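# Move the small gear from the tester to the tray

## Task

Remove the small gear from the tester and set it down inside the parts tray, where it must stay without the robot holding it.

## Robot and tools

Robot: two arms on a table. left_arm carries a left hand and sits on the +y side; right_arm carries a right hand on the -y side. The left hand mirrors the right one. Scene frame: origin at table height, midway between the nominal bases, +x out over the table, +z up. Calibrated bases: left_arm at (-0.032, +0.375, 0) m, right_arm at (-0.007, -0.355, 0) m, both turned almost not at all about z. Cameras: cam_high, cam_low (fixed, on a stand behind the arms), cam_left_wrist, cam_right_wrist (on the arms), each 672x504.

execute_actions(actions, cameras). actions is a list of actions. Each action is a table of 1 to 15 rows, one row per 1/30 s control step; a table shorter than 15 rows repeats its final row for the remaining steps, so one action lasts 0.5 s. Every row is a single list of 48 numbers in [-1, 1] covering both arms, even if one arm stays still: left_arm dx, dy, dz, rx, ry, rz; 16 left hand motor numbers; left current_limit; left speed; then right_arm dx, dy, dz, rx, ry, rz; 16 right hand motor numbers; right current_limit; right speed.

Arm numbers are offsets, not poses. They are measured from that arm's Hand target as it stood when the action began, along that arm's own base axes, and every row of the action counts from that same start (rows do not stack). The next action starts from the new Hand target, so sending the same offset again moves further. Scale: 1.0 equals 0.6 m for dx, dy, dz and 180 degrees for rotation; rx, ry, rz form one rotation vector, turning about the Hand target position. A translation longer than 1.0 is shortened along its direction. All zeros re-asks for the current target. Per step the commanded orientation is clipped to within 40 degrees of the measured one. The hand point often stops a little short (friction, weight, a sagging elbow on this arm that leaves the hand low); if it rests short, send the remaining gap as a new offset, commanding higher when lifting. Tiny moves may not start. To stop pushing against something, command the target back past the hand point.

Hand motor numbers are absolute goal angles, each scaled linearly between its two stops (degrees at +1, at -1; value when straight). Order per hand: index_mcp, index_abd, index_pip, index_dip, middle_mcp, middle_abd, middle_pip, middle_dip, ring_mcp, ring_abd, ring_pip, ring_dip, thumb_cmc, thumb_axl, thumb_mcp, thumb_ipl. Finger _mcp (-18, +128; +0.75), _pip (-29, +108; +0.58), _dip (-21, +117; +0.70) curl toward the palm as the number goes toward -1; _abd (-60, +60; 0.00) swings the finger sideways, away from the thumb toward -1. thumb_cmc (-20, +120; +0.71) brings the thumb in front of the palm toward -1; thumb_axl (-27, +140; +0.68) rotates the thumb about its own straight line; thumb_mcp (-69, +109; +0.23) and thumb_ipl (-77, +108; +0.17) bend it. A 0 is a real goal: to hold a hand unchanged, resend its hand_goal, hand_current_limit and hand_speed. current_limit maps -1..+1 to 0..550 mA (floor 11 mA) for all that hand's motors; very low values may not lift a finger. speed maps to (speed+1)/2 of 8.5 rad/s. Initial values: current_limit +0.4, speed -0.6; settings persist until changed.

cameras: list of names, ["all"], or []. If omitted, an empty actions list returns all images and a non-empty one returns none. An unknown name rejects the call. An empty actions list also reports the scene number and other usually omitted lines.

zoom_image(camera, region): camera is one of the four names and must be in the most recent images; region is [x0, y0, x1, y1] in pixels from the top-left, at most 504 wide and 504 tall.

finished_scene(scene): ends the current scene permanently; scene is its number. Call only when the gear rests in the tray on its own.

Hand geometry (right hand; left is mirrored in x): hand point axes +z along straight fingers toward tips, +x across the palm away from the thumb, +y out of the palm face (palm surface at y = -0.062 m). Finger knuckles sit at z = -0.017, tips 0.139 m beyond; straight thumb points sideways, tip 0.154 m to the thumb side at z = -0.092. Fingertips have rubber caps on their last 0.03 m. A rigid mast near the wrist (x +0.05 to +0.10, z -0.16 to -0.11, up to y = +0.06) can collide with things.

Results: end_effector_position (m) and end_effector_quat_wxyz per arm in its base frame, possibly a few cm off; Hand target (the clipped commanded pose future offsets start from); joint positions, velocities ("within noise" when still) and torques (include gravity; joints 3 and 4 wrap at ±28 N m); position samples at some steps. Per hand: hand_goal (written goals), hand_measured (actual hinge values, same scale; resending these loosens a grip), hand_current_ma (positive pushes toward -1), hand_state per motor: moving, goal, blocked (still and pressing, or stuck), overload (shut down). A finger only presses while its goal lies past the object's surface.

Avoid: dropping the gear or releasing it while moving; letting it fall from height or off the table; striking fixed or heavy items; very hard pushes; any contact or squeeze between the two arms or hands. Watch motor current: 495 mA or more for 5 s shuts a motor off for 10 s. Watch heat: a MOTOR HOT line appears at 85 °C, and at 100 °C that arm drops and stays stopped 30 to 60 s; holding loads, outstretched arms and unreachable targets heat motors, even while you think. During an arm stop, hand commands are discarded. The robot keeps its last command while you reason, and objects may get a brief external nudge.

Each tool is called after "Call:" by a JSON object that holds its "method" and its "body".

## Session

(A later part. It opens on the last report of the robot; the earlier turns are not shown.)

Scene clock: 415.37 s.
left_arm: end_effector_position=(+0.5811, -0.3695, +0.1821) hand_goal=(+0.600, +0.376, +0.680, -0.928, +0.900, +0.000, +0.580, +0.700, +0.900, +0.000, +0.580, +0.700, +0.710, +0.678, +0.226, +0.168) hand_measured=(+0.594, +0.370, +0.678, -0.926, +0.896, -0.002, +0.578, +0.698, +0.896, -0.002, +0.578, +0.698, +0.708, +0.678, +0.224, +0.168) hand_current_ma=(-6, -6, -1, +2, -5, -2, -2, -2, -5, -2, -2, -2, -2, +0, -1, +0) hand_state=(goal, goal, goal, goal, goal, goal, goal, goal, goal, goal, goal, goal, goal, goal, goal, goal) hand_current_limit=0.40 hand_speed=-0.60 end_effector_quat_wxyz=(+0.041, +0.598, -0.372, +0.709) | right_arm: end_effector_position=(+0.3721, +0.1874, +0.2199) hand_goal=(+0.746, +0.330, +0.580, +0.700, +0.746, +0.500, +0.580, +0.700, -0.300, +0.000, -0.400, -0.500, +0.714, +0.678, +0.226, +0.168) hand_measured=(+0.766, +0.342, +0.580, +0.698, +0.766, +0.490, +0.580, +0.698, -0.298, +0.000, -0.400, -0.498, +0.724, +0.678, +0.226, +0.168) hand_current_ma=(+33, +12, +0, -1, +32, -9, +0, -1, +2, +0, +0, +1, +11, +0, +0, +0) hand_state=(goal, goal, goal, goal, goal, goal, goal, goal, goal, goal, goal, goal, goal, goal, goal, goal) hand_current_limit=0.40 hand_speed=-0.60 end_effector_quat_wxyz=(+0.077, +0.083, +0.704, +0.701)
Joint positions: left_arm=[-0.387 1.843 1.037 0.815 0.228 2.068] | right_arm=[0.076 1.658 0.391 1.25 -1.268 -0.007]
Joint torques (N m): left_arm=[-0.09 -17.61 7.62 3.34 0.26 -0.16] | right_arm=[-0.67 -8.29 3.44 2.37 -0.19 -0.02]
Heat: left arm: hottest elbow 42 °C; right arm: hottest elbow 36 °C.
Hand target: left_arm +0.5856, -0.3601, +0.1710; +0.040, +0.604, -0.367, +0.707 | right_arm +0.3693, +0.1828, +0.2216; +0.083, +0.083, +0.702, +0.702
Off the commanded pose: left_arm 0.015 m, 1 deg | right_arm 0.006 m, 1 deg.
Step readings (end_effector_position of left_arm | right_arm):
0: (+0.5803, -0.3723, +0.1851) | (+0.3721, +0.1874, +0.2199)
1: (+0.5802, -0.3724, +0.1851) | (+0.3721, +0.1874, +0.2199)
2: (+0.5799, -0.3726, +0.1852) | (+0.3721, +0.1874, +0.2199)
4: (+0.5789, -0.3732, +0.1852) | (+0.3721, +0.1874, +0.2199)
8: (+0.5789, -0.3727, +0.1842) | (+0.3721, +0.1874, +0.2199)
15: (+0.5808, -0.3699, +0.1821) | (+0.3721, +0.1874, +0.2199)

Call:
{"method": "execute_actions", "body": {"actions": [[[0,0,0,0,0,0,0.2,0.4,0.679,-0.91,0.9,0,0.58,0.7,0.9,0,0.58,0.7,0.71,0.677,0.226,0.168,0.2,-0.7,0,0,0,0,0,0,0.745,0.33,0.58,0.7,0.745,0.5,0.58,0.7,-0.3,0,-0.4,-0.5,0.714,0.677,0.226,0.168,0.4,-0.6]],[[0,0,0,0,0,0,-0.15,0.4,0.679,-0.91,0.9,0,0.58,0.7,0.9,0,0.58,0.7,0.71,0.677,0.226,0.168,0.2,-0.7,0,0,0,0,0,0,0.745,0.33,0.58,0.7,0.745,0.5,0.58,0.7,-0.3,0,-0.4,-0.5,0.714,0.677,0.226,0.168,0.4,-0.6]]], "cameras": ["cam_high","cam_low"]}}

Call:
{"method": "zoom_image", "body": {"camera": "cam_high", "region": [290, 215, 350, 275]}}

Call:
{"method": "zoom_image", "body": {"camera": "cam_low", "region": [140, 170, 240, 270]}}

Scene clock: 420.57 s.
left_arm: end_effector_position=(+0.5810, -0.3695, +0.1821) hand_goal=(-0.150, +0.400, +0.680, -0.910, +0.900, +0.000, +0.580, +0.700, +0.900, +0.000, +0.580, +0.700, +0.710, +0.678, +0.226, +0.168) hand_measured=(-0.150, +0.390, +0.678, -0.912, +0.896, -0.002, +0.578, +0.698, +0.896, -0.002, +0.578, +0.698, +0.708, +0.678, +0.224, +0.168) hand_current_ma=(+0, -11, -1, -2, -5, -2, -2, -2, -5, -2, -2, -2, -2, +0, -1, +0) hand_state=(goal, goal, goal, goal, goal, goal, goal, goal, goal, goal, goal, goal, goal, goal, goal, goal) hand_current_limit=0.20 hand_speed=-0.70 end_effector_quat_wxyz=(+0.041, +0.598, -0.372, +0.709) | right_arm: end_effector_position=(+0.3721, +0.1874, +0.2199) hand_goal=(+0.746, +0.330, +0.580, +0.700, +0.746, +0.500, +0.580, +0.700, -0.300, +0.000, -0.400, -0.500, +0.714, +0.678, +0.226, +0.168) hand_measured=(+0.766, +0.342, +0.580, +0.698, +0.766, +0.490, +0.580, +0.698, -0.298, +0.000, -0.400, -0.498, +0.724, +0.678, +0.226, +0.168) hand_current_ma=(+33, +12, +0, -1, +32, -9, +0, -1, +2, +0, +0, +1, +11, +0, +0, +0) hand_state=(goal, goal, goal, goal, goal, goal, goal, goal, goal, goal, goal, goal, goal, goal, goal, goal) hand_current_limit=0.40 hand_speed=-0.60 end_effector_quat_wxyz=(+0.077, +0.083, +0.704, +0.701)
Joint positions: left_arm=[-0.387 1.843 1.037 0.815 0.228 2.068] | right_arm=[0.076 1.658 0.391 1.25 -1.268 -0.007]
Joint torques (N m): left_arm=[0.26 -17.44 7.6 3.25 0.25 -0.21] | right_arm=[-0.67 -8.18 3.45 2.4 -0.19 0]
Heat: left arm: hottest elbow 42 °C; right arm: hottest elbow 36 °C.
Hand target: left_arm +0.5855, -0.3602, +0.1710; +0.040, +0.604, -0.367, +0.707 | right_arm +0.3693, +0.1828, +0.2216; +0.083, +0.083, +0.702, +0.702
Off the commanded pose: left_arm 0.015 m, 1 deg | right_arm 0.006 m, 1 deg.
Step readings (end_effector_position of left_arm | right_arm):
0: (+0.5811, -0.3695, +0.1821) | (+0.3721, +0.1874, +0.2199)
1: (+0.5811, -0.3695, +0.1821) | (+0.3721, +0.1874, +0.2199)
2: (+0.5811, -0.3695, +0.1821) | (+0.3721, +0.1874, +0.2199)
4: (+0.5811, -0.3695, +0.1821) | (+0.3721, +0.1874, +0.2199)
8: (+0.5811, -0.3695, +0.1821) | (+0.3721, +0.1874, +0.2199)
15: (+0.5810, -0.3695, +0.1821) | (+0.3721, +0.1874, +0.2199)
16: (+0.5810, -0.3695, +0.1821) | (+0.3721, +0.1874, +0.2199)
17: (+0.5810, -0.3695, +0.1821) | (+0.3721, +0.1874, +0.2199)
19: (+0.5810, -0.3695, +0.1821) | (+0.3721, +0.1874, +0.2199)
23: (+0.5810, -0.3695, +0.1821) | (+0.3721, +0.1874, +0.2199)
30: (+0.5810, -0.3695, +0.1821) | (+0.3721, +0.1874, +0.2199)
Images, in order (width x height): cam_high 672x504, cam_low 672x504.

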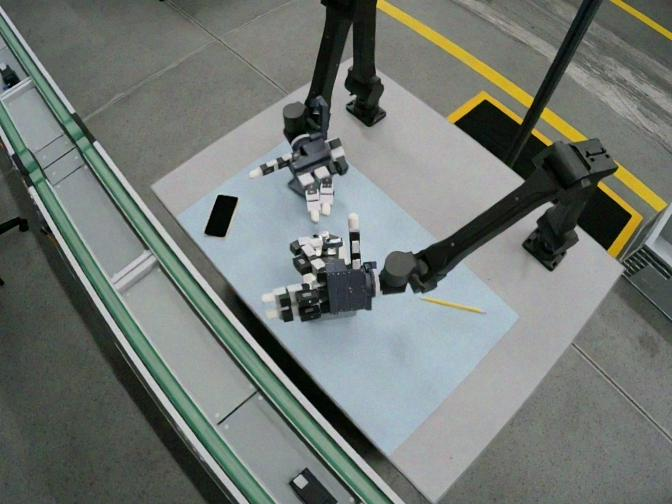

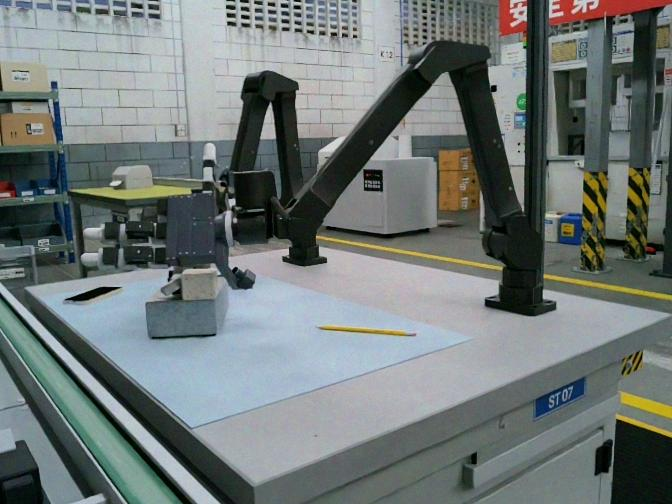

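Scaled by 8.400 from the camera's 672x504 image, which has a finer 960x720 frame.

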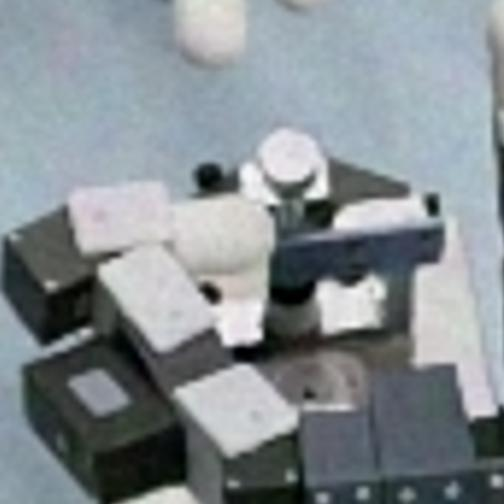

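Scaled by 5.040 from the camera's 672x504 image, which has a finer 960x720 frame.

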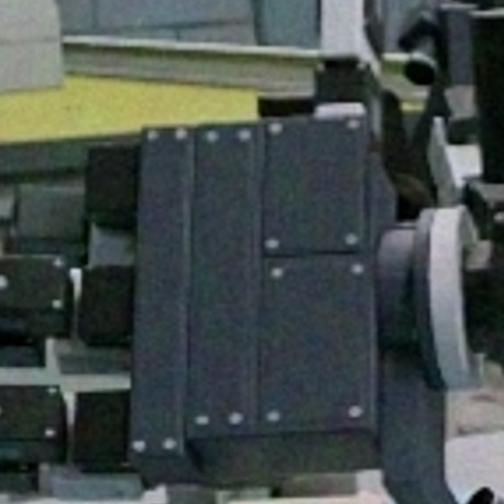

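Call:
{"method": "execute_actions", "body": {"actions": [[[0,0,0,0,0,0,-0.33,0.4,0.679,-0.89,0.9,0,0.58,0.7,0.9,0,0.58,0.7,0.71,0.677,0.226,0.168,0.2,-0.8,0,0,0,0,0,0,0.745,0.33,0.58,0.7,0.745,0.5,0.58,0.7,-0.3,0,-0.4,-0.5,0.714,0.677,0.226,0.168,0.4,-0.6]]], "cameras": ["cam_high"]}}

Call:
{"method": "zoom_image", "body": {"camera": "cam_high", "region": [290, 215, 350, 275]}}

Scene clock: 432.60 s.
left_arm: end_effector_position=(+0.5843, -0.3644, +0.1814) hand_goal=(-0.330, +0.400, +0.680, -0.890, +0.900, +0.000, +0.580, +0.700, +0.900, +0.000, +0.580, +0.700, +0.710, +0.678, +0.226, +0.168) hand_measured=(-0.328, +0.390, +0.682, -0.892, +0.896, -0.002, +0.578, +0.698, +0.896, -0.002, +0.578, +0.698, +0.708, +0.678, +0.224, +0.168) hand_current_ma=(+1, -11, +2, -2, -5, -2, -2, -2, -5, -2, -2, -2, -2, +0, -1, +0) hand_state=(goal, goal, goal, goal, goal, goal, goal, goal, goal, goal, goal, goal, goal, goal, goal, goal) hand_current_limit=0.20 hand_speed=-0.80 end_effector_quat_wxyz=(+0.038, +0.600, -0.370, +0.708) | right_arm: end_effector_position=(+0.3721, +0.1874, +0.2199) hand_goal=(+0.746, +0.330, +0.580, +0.700, +0.746, +0.500, +0.580, +0.700, -0.300, +0.000, -0.400, -0.500, +0.714, +0.678, +0.226, +0.168) hand_measured=(+0.766, +0.342, +0.580, +0.698, +0.766, +0.490, +0.580, +0.698, -0.298, +0.000, -0.400, -0.498, +0.724, +0.678, +0.226, +0.168) hand_current_ma=(+33, +12, +0, -1, +32, -9, +0, -1, +2, +0, +0, +1, +11, +0, +0, +0) hand_state=(goal, goal, goal, goal, goal, goal, goal, goal, goal, goal, goal, goal, goal, goal, goal, goal) hand_current_limit=0.40 hand_speed=-0.60 end_effector_quat_wxyz=(+0.077, +0.083, +0.704, +0.701)
Joint positions: left_arm=[-0.378 1.845 1.037 0.815 0.228 2.068] | right_arm=[0.076 1.658 0.391 1.25 -1.268 -0.007]
Joint torques (N m): left_arm=[-0.73 -17.67 7.61 3.22 0.25 -0.21] | right_arm=[-0.73 -8.06 3.54 2.36 -0.16 0]
Heat: left arm: hottest elbow 41 °C; right arm: hottest elbow 36 °C.
Hand target: left_arm +0.5855, -0.3602, +0.1710; +0.040, +0.604, -0.367, +0.707 | right_arm +0.3693, +0.1828, +0.2216; +0.083, +0.083, +0.702, +0.702
Off the commanded pose: left_arm 0.011 m, 1 deg | right_arm 0.006 m, 1 deg.
Step readings (end_effector_position of left_arm | right_arm):
0: (+0.5810, -0.3695, +0.1821) | (+0.3721, +0.1874, +0.2199)
1: (+0.5810, -0.3695, +0.1821) | (+0.3721, +0.1874, +0.2199)
2: (+0.5810, -0.3695, +0.1821) | (+0.3721, +0.1874, +0.2199)
4: (+0.5812, -0.3693, +0.1821) | (+0.3721, +0.1874, +0.2199)
8: (+0.5832, -0.3669, +0.1816) | (+0.3721, +0.1874, +0.2199)
15: (+0.5843, -0.3644, +0.1814) | (+0.3721, +0.1874, +0.2199)
Images, in order (width x height): cam_high 672x504.

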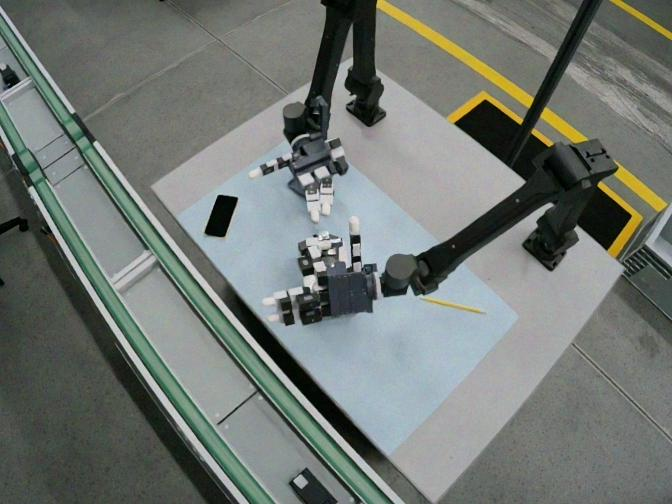

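Scaled by 8.400 from the camera's 672x504 image, which has a finer 960x720 frame.

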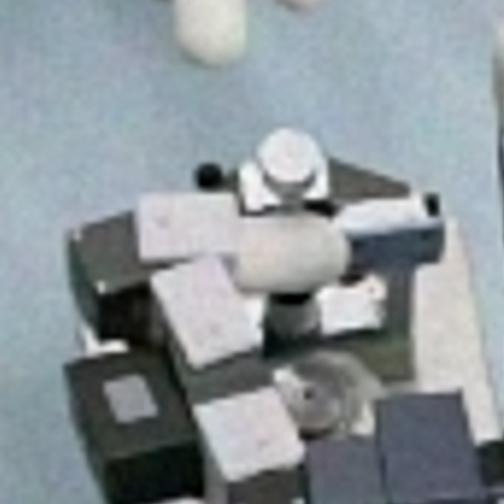

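Call:
{"method": "execute_actions", "body": {"actions": [[[-0.004,-0.024,0.002,0,0,0,-0.33,0.4,0.679,-0.89,0.9,0,0.58,0.7,0.9,0,0.58,0.7,0.71,0.677,0.226,0.168,0.2,-0.8,0,0,0,0,0,0,0.745,0.33,0.58,0.7,0.745,0.5,0.58,0.7,-0.3,0,-0.4,-0.5,0.714,0.677,0.226,0.168,0.4,-0.6]]], "cameras": ["cam_high"]}}

Call:
{"method": "zoom_image", "body": {"camera": "cam_high", "region": [290, 215, 350, 275]}}

Scene clock: 437.90 s.
left_arm: end_effector_position=(+0.5870, -0.3636, +0.1804) hand_goal=(-0.330, +0.400, +0.680, -0.890, +0.900, +0.000, +0.580, +0.700, +0.900, +0.000, +0.580, +0.700, +0.710, +0.678, +0.226, +0.168) hand_measured=(-0.328, +0.390, +0.682, -0.892, +0.896, -0.002, +0.578, +0.698, +0.896, -0.002, +0.578, +0.698, +0.708, +0.678, +0.224, +0.168) hand_current_ma=(+1, -11, +2, -2, -5, -2, -2, -2, -5, -2, -2, -2, -2, +0, -1, +0) hand_state=(goal, goal, goal, goal, goal, goal, goal, goal, goal, goal, goal, goal, goal, goal, goal, goal) hand_current_limit=0.20 hand_speed=-0.80 end_effector_quat_wxyz=(+0.032, +0.604, -0.365, +0.708) | right_arm: end_effector_position=(+0.3721, +0.1874, +0.2199) hand_goal=(+0.746, +0.330, +0.580, +0.700, +0.746, +0.500, +0.580, +0.700, -0.300, +0.000, -0.400, -0.500, +0.714, +0.678, +0.226, +0.168) hand_measured=(+0.766, +0.342, +0.580, +0.698, +0.766, +0.490, +0.580, +0.698, -0.298, +0.000, -0.400, -0.498, +0.724, +0.678, +0.226, +0.168) hand_current_ma=(+33, +12, +0, -1, +32, -9, +0, -1, +2, +0, +0, +1, +11, +0, +0, +0) hand_state=(goal, goal, goal, goal, goal, goal, goal, goal, goal, goal, goal, goal, goal, goal, goal, goal) hand_current_limit=0.40 hand_speed=-0.60 end_effector_quat_wxyz=(+0.077, +0.083, +0.704, +0.701)
Joint positions: left_arm=[-0.38 1.846 1.037 0.815 0.21 2.068] | right_arm=[0.076 1.658 0.391 1.25 -1.268 -0.007]
Joint torques (N m): left_arm=[-2.49 -17.55 8.36 2.99 0 -0.2] | right_arm=[-0.38 -8.35 3.45 2.36 -0.18 -0.01]
Heat: left arm: hottest elbow 41 °C; right arm: hottest elbow 36 °C.
Hand target: left_arm +0.5831, -0.3745, +0.1722; +0.040, +0.604, -0.367, +0.707 | right_arm +0.3693, +0.1828, +0.2216; +0.083, +0.083, +0.702, +0.702
Off the commanded pose: left_arm 0.014 m, 1 deg | right_arm 0.006 m, 1 deg.
Step readings (end_effector_position of left_arm | right_arm):
0: (+0.5843, -0.3644, +0.1814) | (+0.3721, +0.1874, +0.2199)
1: (+0.5843, -0.3644, +0.1814) | (+0.3721, +0.1874, +0.2199)
2: (+0.5846, -0.3643, +0.1814) | (+0.3721, +0.1874, +0.2199)
4: (+0.5858, -0.3636, +0.1814) | (+0.3721, +0.1874, +0.2199)
8: (+0.5871, -0.3630, +0.1811) | (+0.3721, +0.1874, +0.2199)
15: (+0.5871, -0.3634, +0.1804) | (+0.3721, +0.1874, +0.2199)
Images, in order (width x height): cam_high 672x504.

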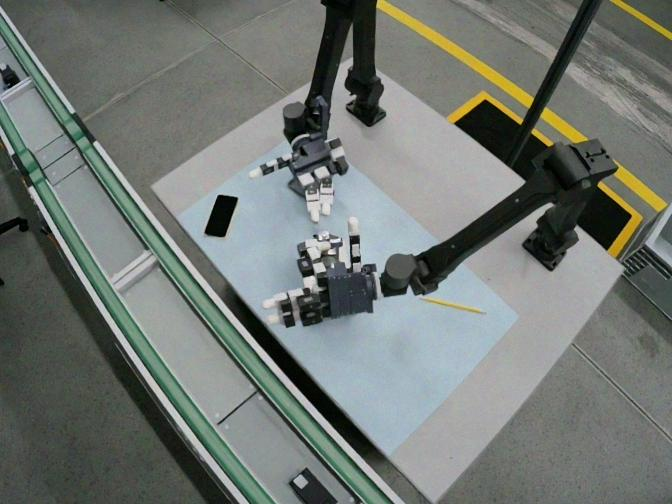

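Scaled by 8.400 from the camera's 672x504 image, which has a finer 960x720 frame.

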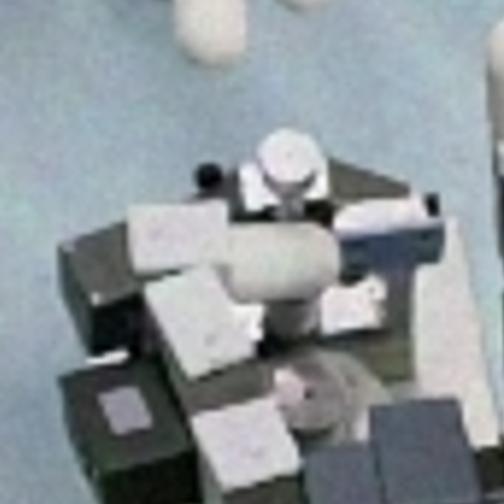

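Call:
{"method": "execute_actions", "body": {"actions": [[[-0.01,-0.02,0.004,0,0,0,-0.33,0.4,0.679,-0.89,0.9,0,0.58,0.7,0.9,0,0.58,0.7,0.71,0.677,0.226,0.168,0.2,-0.8,0,0,0,0,0,0,0.745,0.33,0.58,0.7,0.745,0.5,0.58,0.7,-0.3,0,-0.4,-0.5,0.714,0.677,0.226,0.168,0.4,-0.6]]], "cameras": ["cam_high"]}}

Call:
{"method": "zoom_image", "body": {"camera": "cam_high", "region": [290, 215, 350, 275]}}

Scene clock: 440.73 s.
left_arm: end_effector_position=(+0.5872, -0.3683, +0.1804) hand_goal=(-0.330, +0.400, +0.680, -0.890, +0.900, +0.000, +0.580, +0.700, +0.900, +0.000, +0.580, +0.700, +0.710, +0.678, +0.226, +0.168) hand_measured=(-0.332, +0.390, +0.674, -0.902, +0.896, -0.002, +0.578, +0.698, +0.896, -0.002, +0.578, +0.698, +0.708, +0.678, +0.224, +0.168) hand_current_ma=(-3, -11, -6, -15, -5, -2, -2, -2, -5, -2, -2, -2, -2, +0, -1, +0) hand_state=(goal, goal, goal, goal, goal, goal, goal, goal, goal, goal, goal, goal, goal, goal, goal, goal) hand_current_limit=0.20 hand_speed=-0.80 end_effector_quat_wxyz=(+0.026, +0.607, -0.360, +0.708) | right_arm: end_effector_position=(+0.3721, +0.1874, +0.2199) hand_goal=(+0.746, +0.330, +0.580, +0.700, +0.746, +0.500, +0.580, +0.700, -0.300, +0.000, -0.400, -0.500, +0.714, +0.678, +0.226, +0.168) hand_measured=(+0.766, +0.342, +0.580, +0.698, +0.766, +0.490, +0.580, +0.698, -0.298, +0.000, -0.400, -0.498, +0.724, +0.678, +0.226, +0.168) hand_current_ma=(+33, +12, +0, -1, +32, -9, +0, -1, +2, +0, +0, +1, +11, +0, +0, +0) hand_state=(goal, goal, goal, goal, goal, goal, goal, goal, goal, goal, goal, goal, goal, goal, goal, goal) hand_current_limit=0.40 hand_speed=-0.60 end_effector_quat_wxyz=(+0.077, +0.083, +0.704, +0.701)
Joint positions: left_arm=[-0.393 1.846 1.037 0.815 0.18 2.068] | right_arm=[0.076 1.658 0.391 1.25 -1.268 -0.007]
Joint torques (N m): left_arm=[-3.55 -18.08 8.23 2.7 0.13 -0.22] | right_arm=[-0.56 -8.29 3.47 2.33 -0.19 -0.03]
Heat: left arm: hottest elbow 41 °C; right arm: hottest elbow 36 °C.
Hand target: left_arm +0.5771, -0.3865, +0.1746; +0.040, +0.604, -0.367, +0.707 | right_arm +0.3693, +0.1828, +0.2216; +0.083, +0.083, +0.702, +0.702
Off the commanded pose: left_arm 0.022 m, 2 deg | right_arm 0.006 m, 1 deg.
Step readings (end_effector_position of left_arm | right_arm):
0: (+0.5870, -0.3635, +0.1804) | (+0.3721, +0.1874, +0.2199)
1: (+0.5871, -0.3637, +0.1804) | (+0.3721, +0.1874, +0.2199)
2: (+0.5876, -0.3637, +0.1804) | (+0.3721, +0.1874, +0.2199)
4: (+0.5879, -0.3650, +0.1804) | (+0.3721, +0.1874, +0.2199)
8: (+0.5871, -0.3683, +0.1804) | (+0.3721, +0.1874, +0.2199)
15: (+0.5872, -0.3683, +0.1804) | (+0.3721, +0.1874, +0.2199)
Images, in order (width x height): cam_high 672x504.

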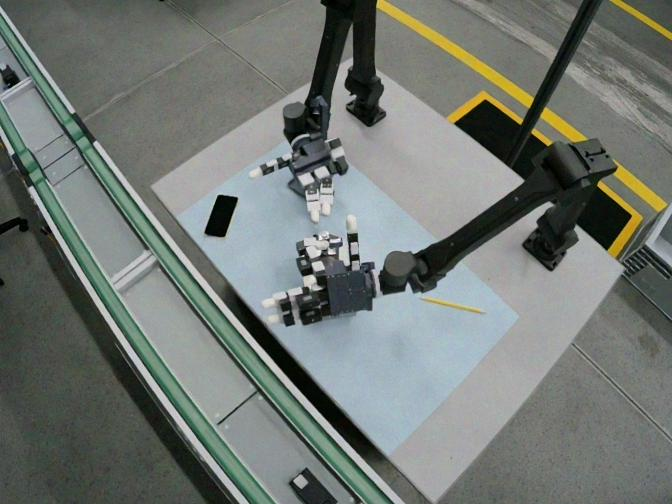

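Scaled by 8.400 from the camera's 672x504 image, which has a finer 960x720 frame.

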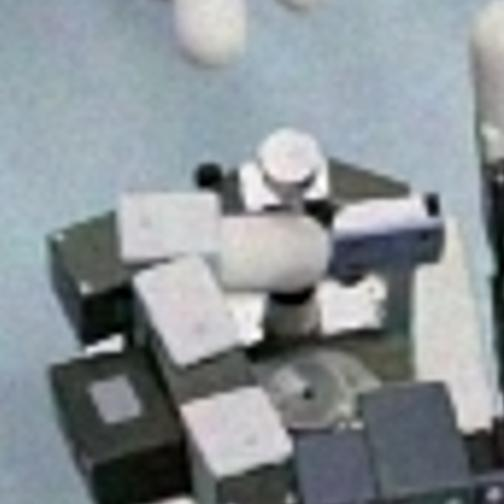

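Call:
{"method": "execute_actions", "body": {"actions": [[[0,0,0,0,0,0,-0.37,0.4,0.679,-0.89,0.9,0,0.58,0.7,0.9,0,0.58,0.7,0.71,0.677,0.226,0.168,0.3,-0.8,0,0,0,0,0,0,0.745,0.33,0.58,0.7,0.745,0.5,0.58,0.7,-0.3,0,-0.4,-0.5,0.714,0.677,0.226,0.168,0.4,-0.6]]], "cameras": ["cam_high","cam_low"]}}

Call:
{"method": "zoom_image", "body": {"camera": "cam_high", "region": [290, 215, 350, 275]}}

Scene clock: 460.80 s.
left_arm: end_effector_position=(+0.5871, -0.3688, +0.1804) hand_goal=(-0.370, +0.400, +0.680, -0.890, +0.900, +0.000, +0.580, +0.700, +0.900, +0.000, +0.580, +0.700, +0.710, +0.678, +0.226, +0.168) hand_measured=(-0.364, +0.390, +0.674, -0.900, +0.896, -0.002, +0.578, +0.698, +0.896, -0.002, +0.578, +0.698, +0.708, +0.678, +0.224, +0.168) hand_current_ma=(+8, -11, -6, -14, -5, -2, -2, -2, -5, -2, -2, -2, -2, +0, -1, +0) hand_state=(goal, goal, goal, goal, goal, goal, goal, goal, goal, goal, goal, goal, goal, goal, goal, goal) hand_current_limit=0.30 hand_speed=-0.80 end_effector_quat_wxyz=(+0.026, +0.607, -0.359, +0.708) | right_arm: end_effector_position=(+0.3721, +0.1874, +0.2199) hand_goal=(+0.746, +0.330, +0.580, +0.700, +0.746, +0.500, +0.580, +0.700, -0.300, +0.000, -0.400, -0.500, +0.714, +0.678, +0.226, +0.168) hand_measured=(+0.766, +0.342, +0.580, +0.698, +0.766, +0.490, +0.580, +0.698, -0.298, +0.000, -0.400, -0.498, +0.724, +0.678, +0.226, +0.168) hand_current_ma=(+33, +12, +0, -1, +32, -9, +0, -1, +2, +0, +0, +1, +11, +0, +0, +0) hand_state=(goal, goal, goal, goal, goal, goal, goal, goal, goal, goal, goal, goal, goal, goal, goal, goal) hand_current_limit=0.40 hand_speed=-0.60 end_effector_quat_wxyz=(+0.077, +0.083, +0.704, +0.701)
Joint positions: left_arm=[-0.394 1.846 1.037 0.815 0.178 2.068] | right_arm=[0.076 1.658 0.391 1.25 -1.268 -0.007]
Joint torques (N m): left_arm=[-3.49 -18.02 8.25 2.71 0.19 -0.21] | right_arm=[-0.67 -8.35 3.51 2.37 -0.19 -0.02]
Heat: left arm: hottest elbow 40 °C; right arm: hottest elbow 35 °C.
Hand target: left_arm +0.5771, -0.3866, +0.1746; +0.040, +0.604, -0.367, +0.707 | right_arm +0.3693, +0.1828, +0.2216; +0.083, +0.083, +0.702, +0.702
Off the commanded pose: left_arm 0.021 m, 2 deg | right_arm 0.006 m, 1 deg.
Step readings (end_effector_position of left_arm | right_arm):
0: (+0.5872, -0.3683, +0.1804) | (+0.3721, +0.1874, +0.2199)
1: (+0.5872, -0.3683, +0.1804) | (+0.3721, +0.1874, +0.2199)
2: (+0.5870, -0.3685, +0.1804) | (+0.3721, +0.1874, +0.2199)
4: (+0.5870, -0.3688, +0.1804) | (+0.3721, +0.1874, +0.2199)
8: (+0.5871, -0.3688, +0.1804) | (+0.3721, +0.1874, +0.2199)
15: (+0.5871, -0.3688, +0.1804) | (+0.3721, +0.1874, +0.2199)
Images, in order (width x height): cam_high 672x504, cam_low 672x504.

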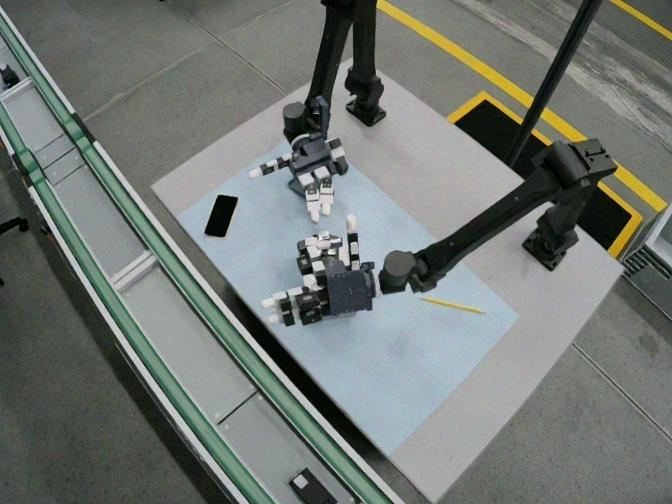

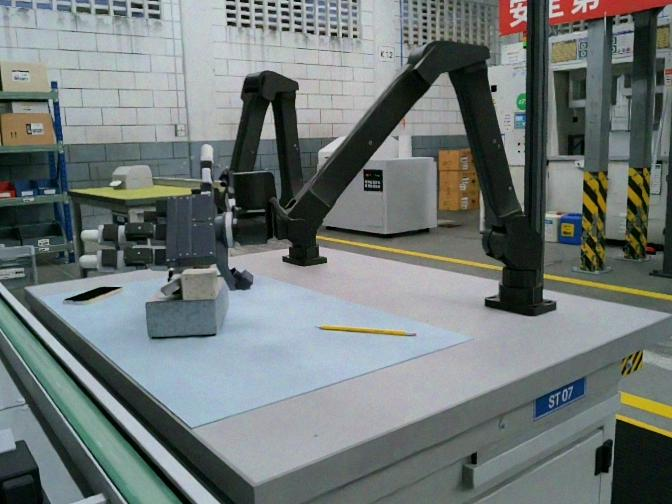

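Scaled by 8.400 from the camera's 672x504 image, which has a finer 960x720 frame.

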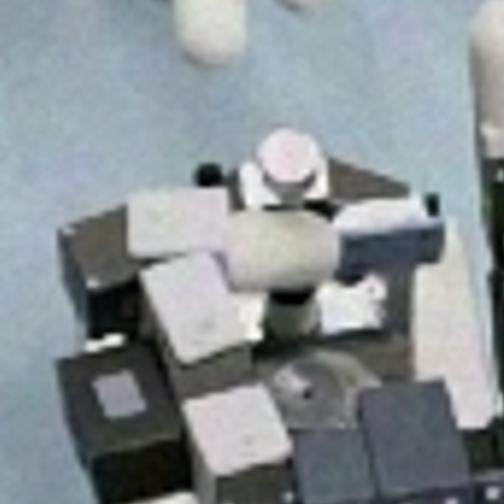

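Call:
{"method": "execute_actions", "body": {"actions": [[[0,0,0,0,0,0,-0.43,0.4,0.679,-0.89,0.9,0,0.58,0.7,0.9,0,0.58,0.7,0.71,0.677,0.226,0.168,0.3,-0.8,0,0,0,0,0,0,0.745,0.33,0.58,0.7,0.745,0.5,0.58,0.7,-0.3,0,-0.4,-0.5,0.714,0.677,0.226,0.168,0.4,-0.6]]], "cameras": ["cam_high"]}}

Call:
{"method": "zoom_image", "body": {"camera": "cam_high", "region": [290, 215, 350, 275]}}

Scene clock: 464.60 s.
left_arm: end_effector_position=(+0.5868, -0.3692, +0.1804) hand_goal=(-0.430, +0.400, +0.680, -0.890, +0.900, +0.000, +0.580, +0.700, +0.900, +0.000, +0.580, +0.700, +0.710, +0.678, +0.226, +0.168) hand_measured=(-0.422, +0.390, +0.674, -0.900, +0.896, -0.002, +0.578, +0.698, +0.896, -0.002, +0.578, +0.698, +0.708, +0.678, +0.224, +0.168) hand_current_ma=(+9, -11, -6, -14, -5, -2, -2, -2, -5, -2, -2, -2, -2, +0, -1, +0) hand_state=(goal, goal, goal, goal, goal, goal, goal, goal, goal, goal, goal, goal, goal, goal, goal, goal) hand_current_limit=0.30 hand_speed=-0.80 end_effector_quat_wxyz=(+0.026, +0.607, -0.360, +0.708) | right_arm: end_effector_position=(+0.3721, +0.1874, +0.2199) hand_goal=(+0.746, +0.330, +0.580, +0.700, +0.746, +0.500, +0.580, +0.700, -0.300, +0.000, -0.400, -0.500, +0.714, +0.678, +0.226, +0.168) hand_measured=(+0.766, +0.342, +0.580, +0.698, +0.766, +0.490, +0.580, +0.698, -0.298, +0.000, -0.400, -0.498, +0.724, +0.678, +0.226, +0.168) hand_current_ma=(+33, +12, +0, -1, +32, -9, +0, -1, +2, +0, +0, +1, +11, +0, +0, +0) hand_state=(goal, goal, goal, goal, goal, goal, goal, goal, goal, goal, goal, goal, goal, goal, goal, goal) hand_current_limit=0.40 hand_speed=-0.60 end_effector_quat_wxyz=(+0.077, +0.083, +0.704, +0.701)
Joint positions: left_arm=[-0.394 1.846 1.037 0.815 0.178 2.068] | right_arm=[0.076 1.658 0.391 1.25 -1.268 -0.007]
Joint torques (N m): left_arm=[-3.49 -18.26 8.27 2.77 0.21 -0.22] | right_arm=[-0.73 -8.29 3.54 2.3 -0.19 -0.02]
Heat: left arm: hottest elbow 40 °C; right arm: hottest elbow 35 °C.
Hand target: left_arm +0.5771, -0.3866, +0.1746; +0.040, +0.604, -0.367, +0.707 | right_arm +0.3693, +0.1828, +0.2216; +0.083, +0.083, +0.702, +0.702
Off the commanded pose: left_arm 0.021 m, 2 deg | right_arm 0.006 m, 1 deg.
Step readings (end_effector_position of left_arm | right_arm):
0: (+0.5871, -0.3688, +0.1804) | (+0.3721, +0.1874, +0.2199)
1: (+0.5871, -0.3688, +0.1804) | (+0.3721, +0.1874, +0.2199)
2: (+0.5871, -0.3688, +0.1804) | (+0.3721, +0.1874, +0.2199)
4: (+0.5868, -0.3692, +0.1804) | (+0.3721, +0.1874, +0.2199)
8: (+0.5868, -0.3692, +0.1804) | (+0.3721, +0.1874, +0.2199)
15: (+0.5868, -0.3692, +0.1804) | (+0.3721, +0.1874, +0.2199)
Images, in order (width x height): cam_high 672x504.

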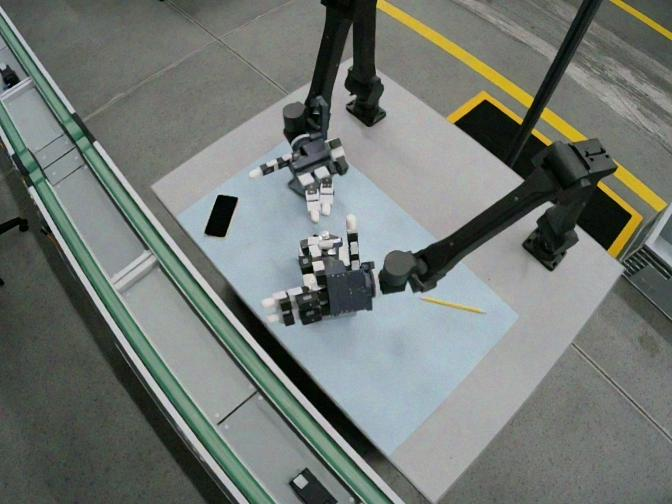

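Scaled by 8.400 from the camera's 672x504 image, which has a finer 960x720 frame.

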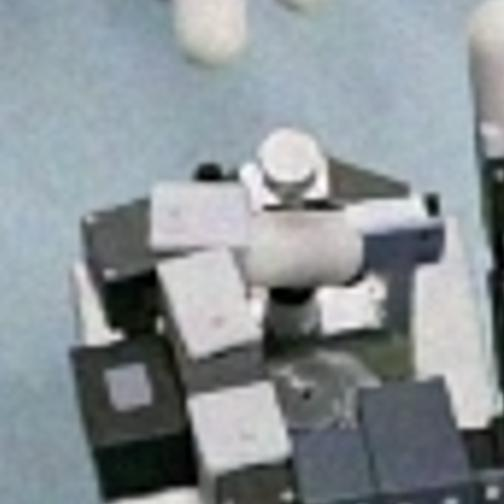

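Call:
{"method": "execute_actions", "body": {"actions": [[[-0.008,-0.012,0,0,0,0,-0.43,0.4,0.679,-0.89,0.9,0,0.58,0.7,0.9,0,0.58,0.7,0.71,0.677,0.226,0.168,0.3,-0.8,0,0,0,0,0,0,0.745,0.33,0.58,0.7,0.745,0.5,0.58,0.7,-0.3,0,-0.4,-0.5,0.714,0.677,0.226,0.168,0.4,-0.6]]], "cameras": ["cam_high"]}}

Call:
{"method": "zoom_image", "body": {"camera": "cam_high", "region": [290, 215, 350, 275]}}

Scene clock: 475.40 s.
left_arm: end_effector_position=(+0.5879, -0.3702, +0.1804) hand_goal=(-0.430, +0.400, +0.680, -0.890, +0.900, +0.000, +0.580, +0.700, +0.900, +0.000, +0.580, +0.700, +0.710, +0.678, +0.226, +0.168) hand_measured=(-0.436, +0.390, +0.674, -0.900, +0.896, -0.002, +0.578, +0.698, +0.896, -0.002, +0.578, +0.698, +0.708, +0.678, +0.224, +0.168) hand_current_ma=(-6, -11, -6, -14, -5, -2, -2, -2, -5, -2, -2, -2, -2, +0, -1, +0) hand_state=(goal, goal, goal, goal, goal, goal, goal, goal, goal, goal, goal, goal, goal, goal, goal, goal) hand_current_limit=0.30 hand_speed=-0.80 end_effector_quat_wxyz=(+0.022, +0.609, -0.356, +0.709) | right_arm: end_effector_position=(+0.3721, +0.1874, +0.2199) hand_goal=(+0.746, +0.330, +0.580, +0.700, +0.746, +0.500, +0.580, +0.700, -0.300, +0.000, -0.400, -0.500, +0.714, +0.678, +0.226, +0.168) hand_measured=(+0.766, +0.342, +0.580, +0.698, +0.766, +0.490, +0.580, +0.698, -0.298, +0.000, -0.400, -0.498, +0.724, +0.678, +0.226, +0.168) hand_current_ma=(+33, +12, +0, -1, +32, -9, +0, -1, +2, +0, +0, +1, +11, +0, +0, +0) hand_state=(goal, goal, goal, goal, goal, goal, goal, goal, goal, goal, goal, goal, goal, goal, goal, goal) hand_current_limit=0.40 hand_speed=-0.60 end_effector_quat_wxyz=(+0.077, +0.083, +0.704, +0.701)
Joint positions: left_arm=[-0.399 1.846 1.037 0.815 0.161 2.068] | right_arm=[0.076 1.658 0.391 1.25 -1.268 -0.007]
Joint torques (N m): left_arm=[-3.9 -18.2 7.84 2.77 0.23 -0.22] | right_arm=[-0.5 -8.12 3.48 2.41 -0.17 -0.01]
Heat: left arm: hottest elbow 40 °C; right arm: hottest elbow 35 °C.
Hand target: left_arm +0.5723, -0.3938, +0.1746; +0.040, +0.604, -0.367, +0.707 | right_arm +0.3693, +0.1828, +0.2216; +0.083, +0.083, +0.702, +0.702
Off the commanded pose: left_arm 0.029 m, 3 deg | right_arm 0.006 m, 1 deg.
Step readings (end_effector_position of left_arm | right_arm):
0: (+0.5868, -0.3692, +0.1804) | (+0.3721, +0.1874, +0.2199)
1: (+0.5869, -0.3692, +0.1804) | (+0.3721, +0.1874, +0.2199)
2: (+0.5870, -0.3692, +0.1804) | (+0.3721, +0.1874, +0.2199)
4: (+0.5874, -0.3698, +0.1804) | (+0.3721, +0.1874, +0.2199)
8: (+0.5878, -0.3701, +0.1804) | (+0.3721, +0.1874, +0.2199)
15: (+0.5879, -0.3702, +0.1804) | (+0.3721, +0.1874, +0.2199)
Images, in order (width x height): cam_high 672x504.

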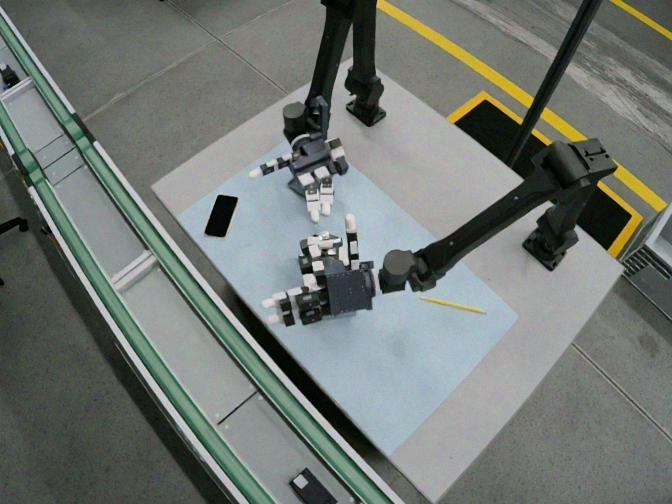

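Scaled by 8.400 from the camera's 672x504 image, which has a finer 960x720 frame.

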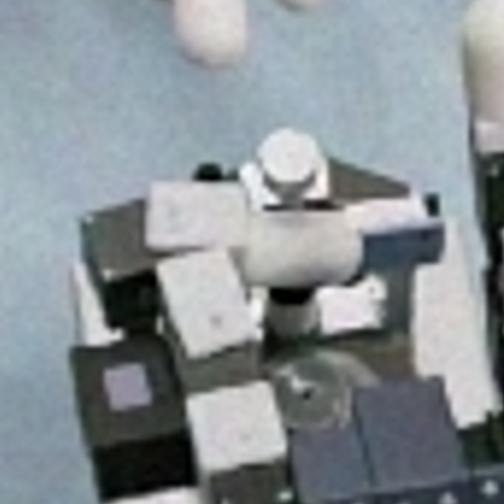

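Call:
{"method": "execute_actions", "body": {"actions": [[[0,0,0,0,0,0,-0.45,0.55,0.679,-0.89,0.9,0,0.58,0.7,0.9,0,0.58,0.7,0.71,0.677,0.226,0.168,0.4,-0.8,0,0,0,0,0,0,0.745,0.33,0.58,0.7,0.745,0.5,0.58,0.7,-0.3,0,-0.4,-0.5,0.714,0.677,0.226,0.168,0.4,-0.6]]], "cameras": ["cam_high"]}}

Call:
{"method": "zoom_image", "body": {"camera": "cam_high", "region": [290, 215, 350, 275]}}

Scene clock: 479.97 s.
left_arm: end_effector_position=(+0.5881, -0.3702, +0.1804) hand_goal=(-0.450, +0.550, +0.680, -0.890, +0.900, +0.000, +0.580, +0.700, +0.900, +0.000, +0.580, +0.700, +0.710, +0.678, +0.226, +0.168) hand_measured=(-0.448, +0.532, +0.674, -0.900, +0.896, -0.002, +0.578, +0.698, +0.896, -0.002, +0.578, +0.698, +0.708, +0.678, +0.224, +0.168) hand_current_ma=(+1, -24, -6, -14, -5, -2, -2, -2, -5, -2, -2, -2, -2, +0, -1, +0) hand_state=(goal, goal, goal, goal, goal, goal, goal, goal, goal, goal, goal, goal, goal, goal, goal, goal) hand_current_limit=0.40 hand_speed=-0.80 end_effector_quat_wxyz=(+0.022, +0.609, -0.355, +0.709) | right_arm: end_effector_position=(+0.3721, +0.1874, +0.2199) hand_goal=(+0.746, +0.330, +0.580, +0.700, +0.746, +0.500, +0.580, +0.700, -0.300, +0.000, -0.400, -0.500, +0.714, +0.678, +0.226, +0.168) hand_measured=(+0.766, +0.342, +0.580, +0.698, +0.766, +0.490, +0.580, +0.698, -0.298, +0.000, -0.400, -0.498, +0.724, +0.678, +0.226, +0.168) hand_current_ma=(+33, +12, +0, -1, +32, -9, +0, -1, +2, +0, +0, +1, +11, +0, +0, +0) hand_state=(goal, goal, goal, goal, goal, goal, goal, goal, goal, goal, goal, goal, goal, goal, goal, goal) hand_current_limit=0.40 hand_speed=-0.60 end_effector_quat_wxyz=(+0.077, +0.083, +0.704, +0.701)
Joint positions: left_arm=[-0.399 1.846 1.037 0.815 0.159 2.068] | right_arm=[0.076 1.658 0.391 1.25 -1.268 -0.007]
Joint torques (N m): left_arm=[-4.31 -18.78 7.86 2.81 0.32 -0.22] | right_arm=[-0.79 -8.47 3.47 2.35 -0.19 -0.02]
Heat: left arm: hottest elbow 40 °C; right arm: hottest elbow 35 °C.
Hand target: left_arm +0.5722, -0.3939, +0.1746; +0.040, +0.604, -0.367, +0.707 | right_arm +0.3693, +0.1828, +0.2216; +0.083, +0.083, +0.702, +0.702
Off the commanded pose: left_arm 0.029 m, 3 deg | right_arm 0.006 m, 1 deg.
Step readings (end_effector_position of left_arm | right_arm):
0: (+0.5879, -0.3702, +0.1804) | (+0.3721, +0.1874, +0.2199)
1: (+0.5879, -0.3702, +0.1804) | (+0.3721, +0.1874, +0.2199)
2: (+0.5881, -0.3701, +0.1804) | (+0.3721, +0.1874, +0.2199)
4: (+0.5881, -0.3702, +0.1804) | (+0.3721, +0.1874, +0.2199)
8: (+0.5881, -0.3702, +0.1804) | (+0.3721, +0.1874, +0.2199)
15: (+0.5881, -0.3702, +0.1804) | (+0.3721, +0.1874, +0.2199)
Images, in order (width x height): cam_high 672x504.

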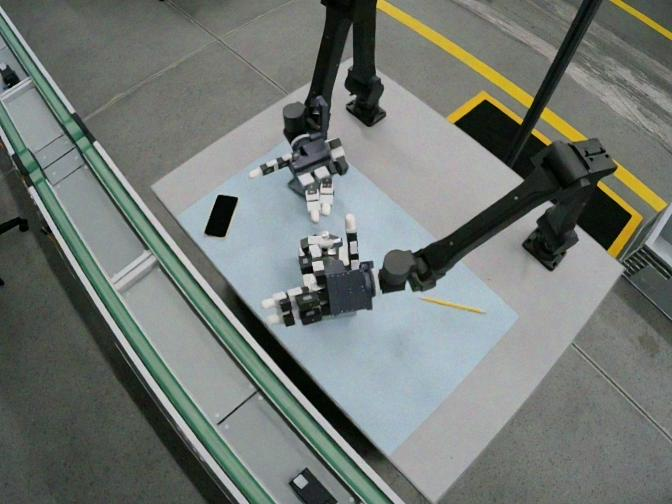

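Scaled by 8.400 from the camera's 672x504 image, which has a finer 960x720 frame.

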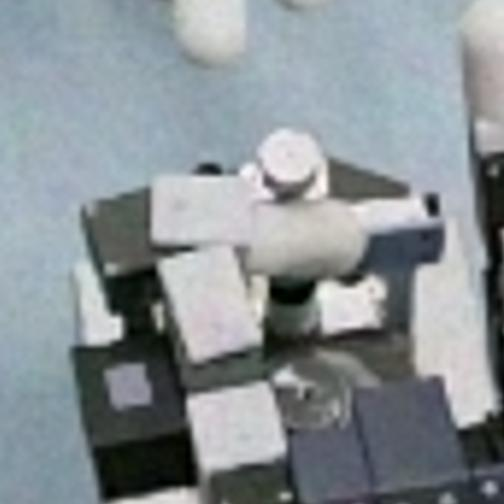

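Call:
{"method": "execute_actions", "body": {"actions": [[[0,0,0,0,0,0,-0.46,0.75,0.679,-0.89,0.9,0,0.58,0.7,0.9,0,0.58,0.7,0.71,0.677,0.226,0.168,0.4,-0.8,0,0,0,0,0,0,0.745,0.33,0.58,0.7,0.745,0.5,0.58,0.7,-0.3,0,-0.4,-0.5,0.714,0.677,0.226,0.168,0.4,-0.6]]], "cameras": ["cam_high"]}}

Call:
{"method": "zoom_image", "body": {"camera": "cam_high", "region": [290, 215, 350, 275]}}

Scene clock: 483.23 s.
left_arm: end_effector_position=(+0.5876, -0.3717, +0.1751) hand_goal=(-0.460, +0.750, +0.680, -0.890, +0.900, +0.000, +0.580, +0.700, +0.900, +0.000, +0.580, +0.700, +0.710, +0.678, +0.226, +0.168) hand_measured=(-0.458, +0.714, +0.674, -0.900, +0.896, -0.002, +0.578, +0.698, +0.896, -0.002, +0.578, +0.698, +0.708, +0.678, +0.224, +0.168) hand_current_ma=(+1, -65, -6, -14, -5, -2, -2, -2, -5, -2, -2, -2, -2, +0, -1, +0) hand_state=(goal, blocked, goal, goal, goal, goal, goal, goal, goal, goal, goal, goal, goal, goal, goal, goal) hand_current_limit=0.40 hand_speed=-0.80 end_effector_quat_wxyz=(+0.023, +0.612, -0.357, +0.706) | right_arm: end_effector_position=(+0.3721, +0.1874, +0.2199) hand_goal=(+0.746, +0.330, +0.580, +0.700, +0.746, +0.500, +0.580, +0.700, -0.300, +0.000, -0.400, -0.500, +0.714, +0.678, +0.226, +0.168) hand_measured=(+0.766, +0.342, +0.580, +0.698, +0.766, +0.490, +0.580, +0.698, -0.298, +0.000, -0.400, -0.498, +0.724, +0.678, +0.226, +0.168) hand_current_ma=(+33, +12, +0, -1, +32, -9, +0, -1, +2, +0, +0, +1, +11, +0, +0, +0) hand_state=(goal, goal, goal, goal, goal, goal, goal, goal, goal, goal, goal, goal, goal, goal, goal, goal) hand_current_limit=0.40 hand_speed=-0.60 end_effector_quat_wxyz=(+0.077, +0.083, +0.704, +0.701)
Joint positions: left_arm=[-0.402 1.854 1.037 0.815 0.159 2.068] | right_arm=[0.076 1.658 0.391 1.25 -1.268 -0.007]
Joint torques (N m): left_arm=[-3.96 -19.25 7.84 2.85 0.32 -0.21] | right_arm=[-0.62 -8.29 3.47 2.32 -0.18 0]
Heat: left arm: hottest elbow 40 °C; right arm: hottest elbow 35 °C.
Hand target: left_arm +0.5722, -0.3939, +0.1748; +0.040, +0.604, -0.367, +0.707 | right_arm +0.3693, +0.1828, +0.2216; +0.083, +0.083, +0.702, +0.702
Off the commanded pose: left_arm 0.027 m, 2 deg | right_arm 0.006 m, 1 deg.
Step readings (end_effector_position of left_arm | right_arm):
0: (+0.5881, -0.3702, +0.1804) | (+0.3721, +0.1874, +0.2199)
1: (+0.5881, -0.3702, +0.1804) | (+0.3721, +0.1874, +0.2199)
2: (+0.5881, -0.3702, +0.1804) | (+0.3721, +0.1874, +0.2199)
4: (+0.5880, -0.3704, +0.1804) | (+0.3721, +0.1874, +0.2199)
8: (+0.5878, -0.3712, +0.1768) | (+0.3721, +0.1874, +0.2199)
15: (+0.5876, -0.3717, +0.1751) | (+0.3721, +0.1874, +0.2199)
Images, in order (width x height): cam_high 672x504.

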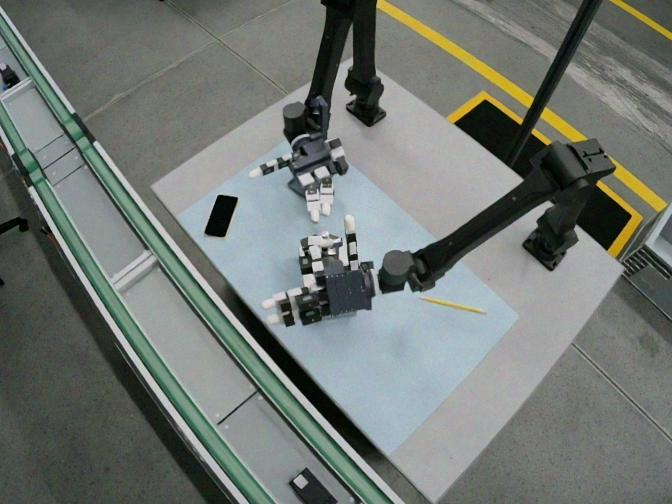

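Scaled by 8.400 from the camera's 672x504 image, which has a finer 960x720 frame.

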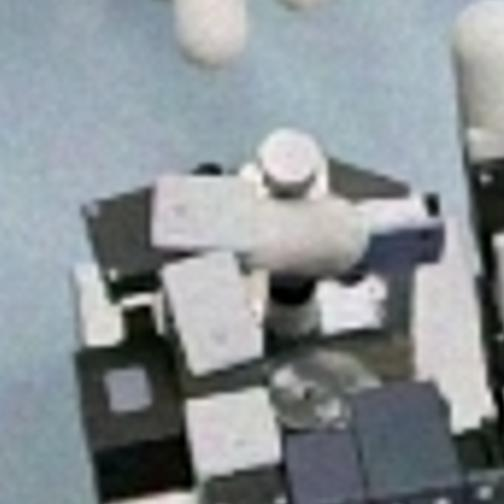

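Call:
{"method": "execute_actions", "body": {"actions": [[[0,0,0.015,0,0,0,-0.46,0.85,0.679,-0.89,0.9,0,0.58,0.7,0.9,0,0.58,0.7,0.71,0.677,0.226,0.168,0.6,-0.8,0,0,0,0,0,0,0.745,0.33,0.58,0.7,0.745,0.5,0.58,0.7,-0.3,0,-0.4,-0.5,0.714,0.677,0.226,0.168,0.4,-0.6]]], "cameras": ["cam_high"]}}

Call:
{"method": "zoom_image", "body": {"camera": "cam_high", "region": [290, 215, 350, 275]}}

Scene clock: 486.93 s.
left_arm: end_effector_position=(+0.5868, -0.3724, +0.1712) hand_goal=(-0.460, +0.850, +0.680, -0.890, +0.900, +0.000, +0.580, +0.700, +0.900, +0.000, +0.580, +0.700, +0.710, +0.678, +0.226, +0.168) hand_measured=(-0.458, +0.798, +0.672, -0.900, +0.896, -0.002, +0.578, +0.698, +0.896, -0.002, +0.578, +0.698, +0.708, +0.678, +0.224, +0.168) hand_current_ma=(+1, -105, -9, -15, -5, -2, -2, -2, -5, -2, -2, -2, -2, +0, -1, +0) hand_state=(goal, blocked, goal, goal, goal, goal, goal, goal, goal, goal, goal, goal, goal, goal, goal, goal) hand_current_limit=0.60 hand_speed=-0.80 end_effector_quat_wxyz=(+0.023, +0.616, -0.360, +0.700) | right_arm: end_effector_position=(+0.3721, +0.1874, +0.2199) hand_goal=(+0.746, +0.330, +0.580, +0.700, +0.746, +0.500, +0.580, +0.700, -0.300, +0.000, -0.400, -0.500, +0.714, +0.678, +0.226, +0.168) hand_measured=(+0.766, +0.342, +0.580, +0.698, +0.766, +0.490, +0.580, +0.698, -0.298, +0.000, -0.400, -0.498, +0.724, +0.678, +0.226, +0.168) hand_current_ma=(+33, +12, +0, -1, +32, -9, +0, -1, +2, +0, +0, +1, +11, +0, +0, +0) hand_state=(goal, goal, goal, goal, goal, goal, goal, goal, goal, goal, goal, goal, goal, goal, goal, goal) hand_current_limit=0.40 hand_speed=-0.60 end_effector_quat_wxyz=(+0.077, +0.083, +0.704, +0.701)
Joint positions: left_arm=[-0.403 1.854 1.037 0.799 0.159 2.071] | right_arm=[0.076 1.658 0.391 1.25 -1.268 -0.007]
Joint torques (N m): left_arm=[-3.66 -21.01 8.27 2.51 0.33 -0.23] | right_arm=[-0.67 -8.23 3.4 2.39 -0.17 -0.01]
Heat: left arm: hottest elbow 40 °C; right arm: hottest elbow 35 °C.
Hand target: left_arm +0.5723, -0.3938, +0.1838; +0.040, +0.604, -0.367, +0.707 | right_arm +0.3693, +0.1828, +0.2216; +0.083, +0.083, +0.702, +0.702
Off the commanded pose: left_arm 0.029 m, 3 deg | right_arm 0.006 m, 1 deg.
Step readings (end_effector_position of left_arm | right_arm):
0: (+0.5876, -0.3717, +0.1751) | (+0.3721, +0.1874, +0.2199)
1: (+0.5876, -0.3717, +0.1751) | (+0.3721, +0.1874, +0.2199)
2: (+0.5876, -0.3717, +0.1750) | (+0.3721, +0.1874, +0.2199)
4: (+0.5874, -0.3718, +0.1735) | (+0.3721, +0.1874, +0.2199)
8: (+0.5869, -0.3722, +0.1716) | (+0.3721, +0.1874, +0.2199)
15: (+0.5868, -0.3724, +0.1712) | (+0.3721, +0.1874, +0.2199)
Images, in order (width x height): cam_high 672x504.

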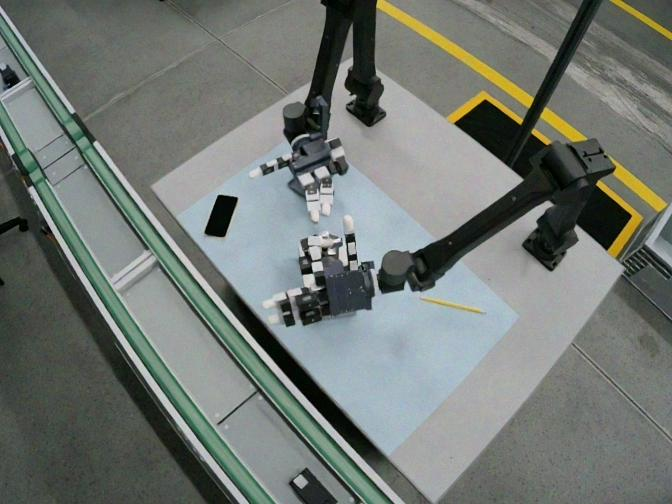

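Scaled by 8.400 from the camera's 672x504 image, which has a finer 960x720 frame.

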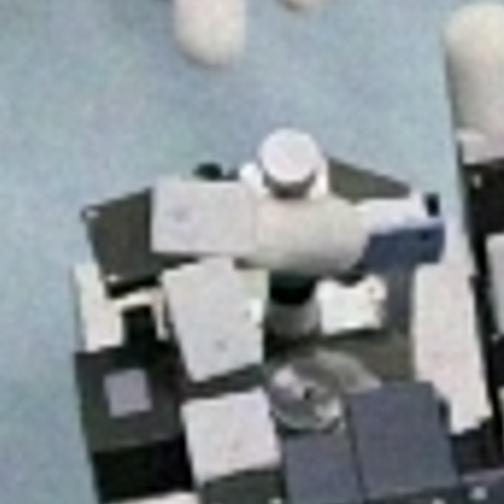

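Call:
{"method": "execute_actions", "body": {"actions": [[[0,0,0.025,0,0,0,-0.46,0.9,0.679,-0.89,0.9,0,0.58,0.7,0.9,0,0.58,0.7,0.71,0.677,0.226,0.168,0.6,-0.8,0,0,0,0,0,0,0.745,0.33,0.58,0.7,0.745,0.5,0.58,0.7,-0.3,0,-0.4,-0.5,0.714,0.677,0.226,0.168,0.4,-0.6]]], "cameras": ["cam_high"]}}

Call:
{"method": "zoom_image", "body": {"camera": "cam_high", "region": [290, 215, 350, 275]}}

Scene clock: 490.77 s.
left_arm: end_effector_position=(+0.5849, -0.3733, +0.1661) hand_goal=(-0.460, +0.900, +0.680, -0.890, +0.900, +0.000, +0.580, +0.700, +0.900, +0.000, +0.580, +0.700, +0.710, +0.678, +0.226, +0.168) hand_measured=(-0.462, +0.880, +0.672, -0.900, +0.896, -0.002, +0.578, +0.698, +0.896, -0.002, +0.578, +0.698, +0.708, +0.678, +0.224, +0.168) hand_current_ma=(-1, -30, -9, -15, -5, -2, -2, -2, -5, -2, -2, -2, -2, +0, -1, +0) hand_state=(goal, blocked, goal, goal, goal, goal, goal, goal, goal, goal, goal, goal, goal, goal, goal, goal) hand_current_limit=0.60 hand_speed=-0.80 end_effector_quat_wxyz=(+0.025, +0.624, -0.365, +0.690) | right_arm: end_effector_position=(+0.3721, +0.1874, +0.2199) hand_goal=(+0.746, +0.330, +0.580, +0.700, +0.746, +0.500, +0.580, +0.700, -0.300, +0.000, -0.400, -0.500, +0.714, +0.678, +0.226, +0.168) hand_measured=(+0.766, +0.342, +0.580, +0.698, +0.766, +0.490, +0.580, +0.698, -0.298, +0.000, -0.400, -0.498, +0.724, +0.678, +0.226, +0.168) hand_current_ma=(+33, +12, +0, -1, +32, -9, +0, -1, +2, +0, +0, +1, +11, +0, +0, +0) hand_state=(goal, goal, goal, goal, goal, goal, goal, goal, goal, goal, goal, goal, goal, goal, goal, goal) hand_current_limit=0.40 hand_speed=-0.60 end_effector_quat_wxyz=(+0.077, +0.083, +0.704, +0.701)
Joint positions: left_arm=[-0.405 1.851 1.037 0.767 0.159 2.071] | right_arm=[0.076 1.658 0.391 1.25 -1.268 -0.007]
Joint torques (N m): left_arm=[-3.55 -23.24 8.83 2.29 0.36 -0.26] | right_arm=[-0.97 -8.41 3.45 2.45 -0.19 -0.02]
Heat: left arm: hottest elbow 40 °C; right arm: hottest elbow 35 °C.
Hand target: left_arm +0.5723, -0.3938, +0.1988; +0.040, +0.604, -0.367, +0.707 | right_arm +0.3693, +0.1828, +0.2216; +0.083, +0.083, +0.702, +0.702
Off the commanded pose: left_arm 0.041 m, 4 deg | right_arm 0.006 m, 1 deg.
Step readings (end_effector_position of left_arm | right_arm):
0: (+0.5868, -0.3724, +0.1712) | (+0.3721, +0.1874, +0.2199)
1: (+0.5867, -0.3724, +0.1711) | (+0.3721, +0.1874, +0.2199)
2: (+0.5867, -0.3723, +0.1702) | (+0.3721, +0.1874, +0.2199)
4: (+0.5858, -0.3731, +0.1677) | (+0.3721, +0.1874, +0.2199)
8: (+0.5852, -0.3734, +0.1660) | (+0.3721, +0.1874, +0.2199)
15: (+0.5850, -0.3733, +0.1659) | (+0.3721, +0.1874, +0.2199)
Images, in order (width x height): cam_high 672x504.

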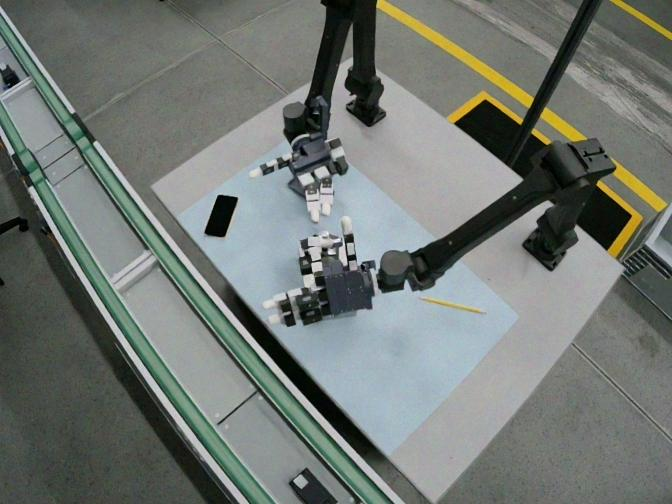

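Scaled by 8.400 from the camera's 672x504 image, which has a finer 960x720 frame.

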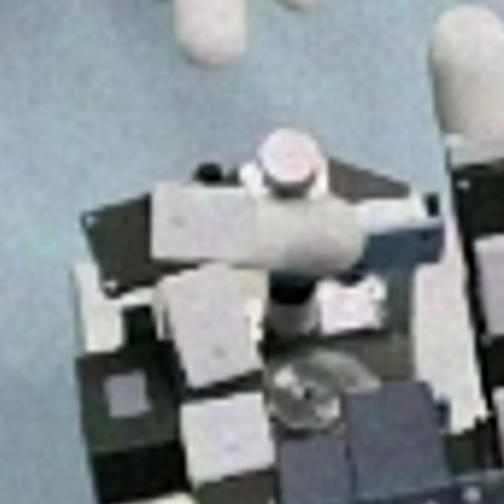

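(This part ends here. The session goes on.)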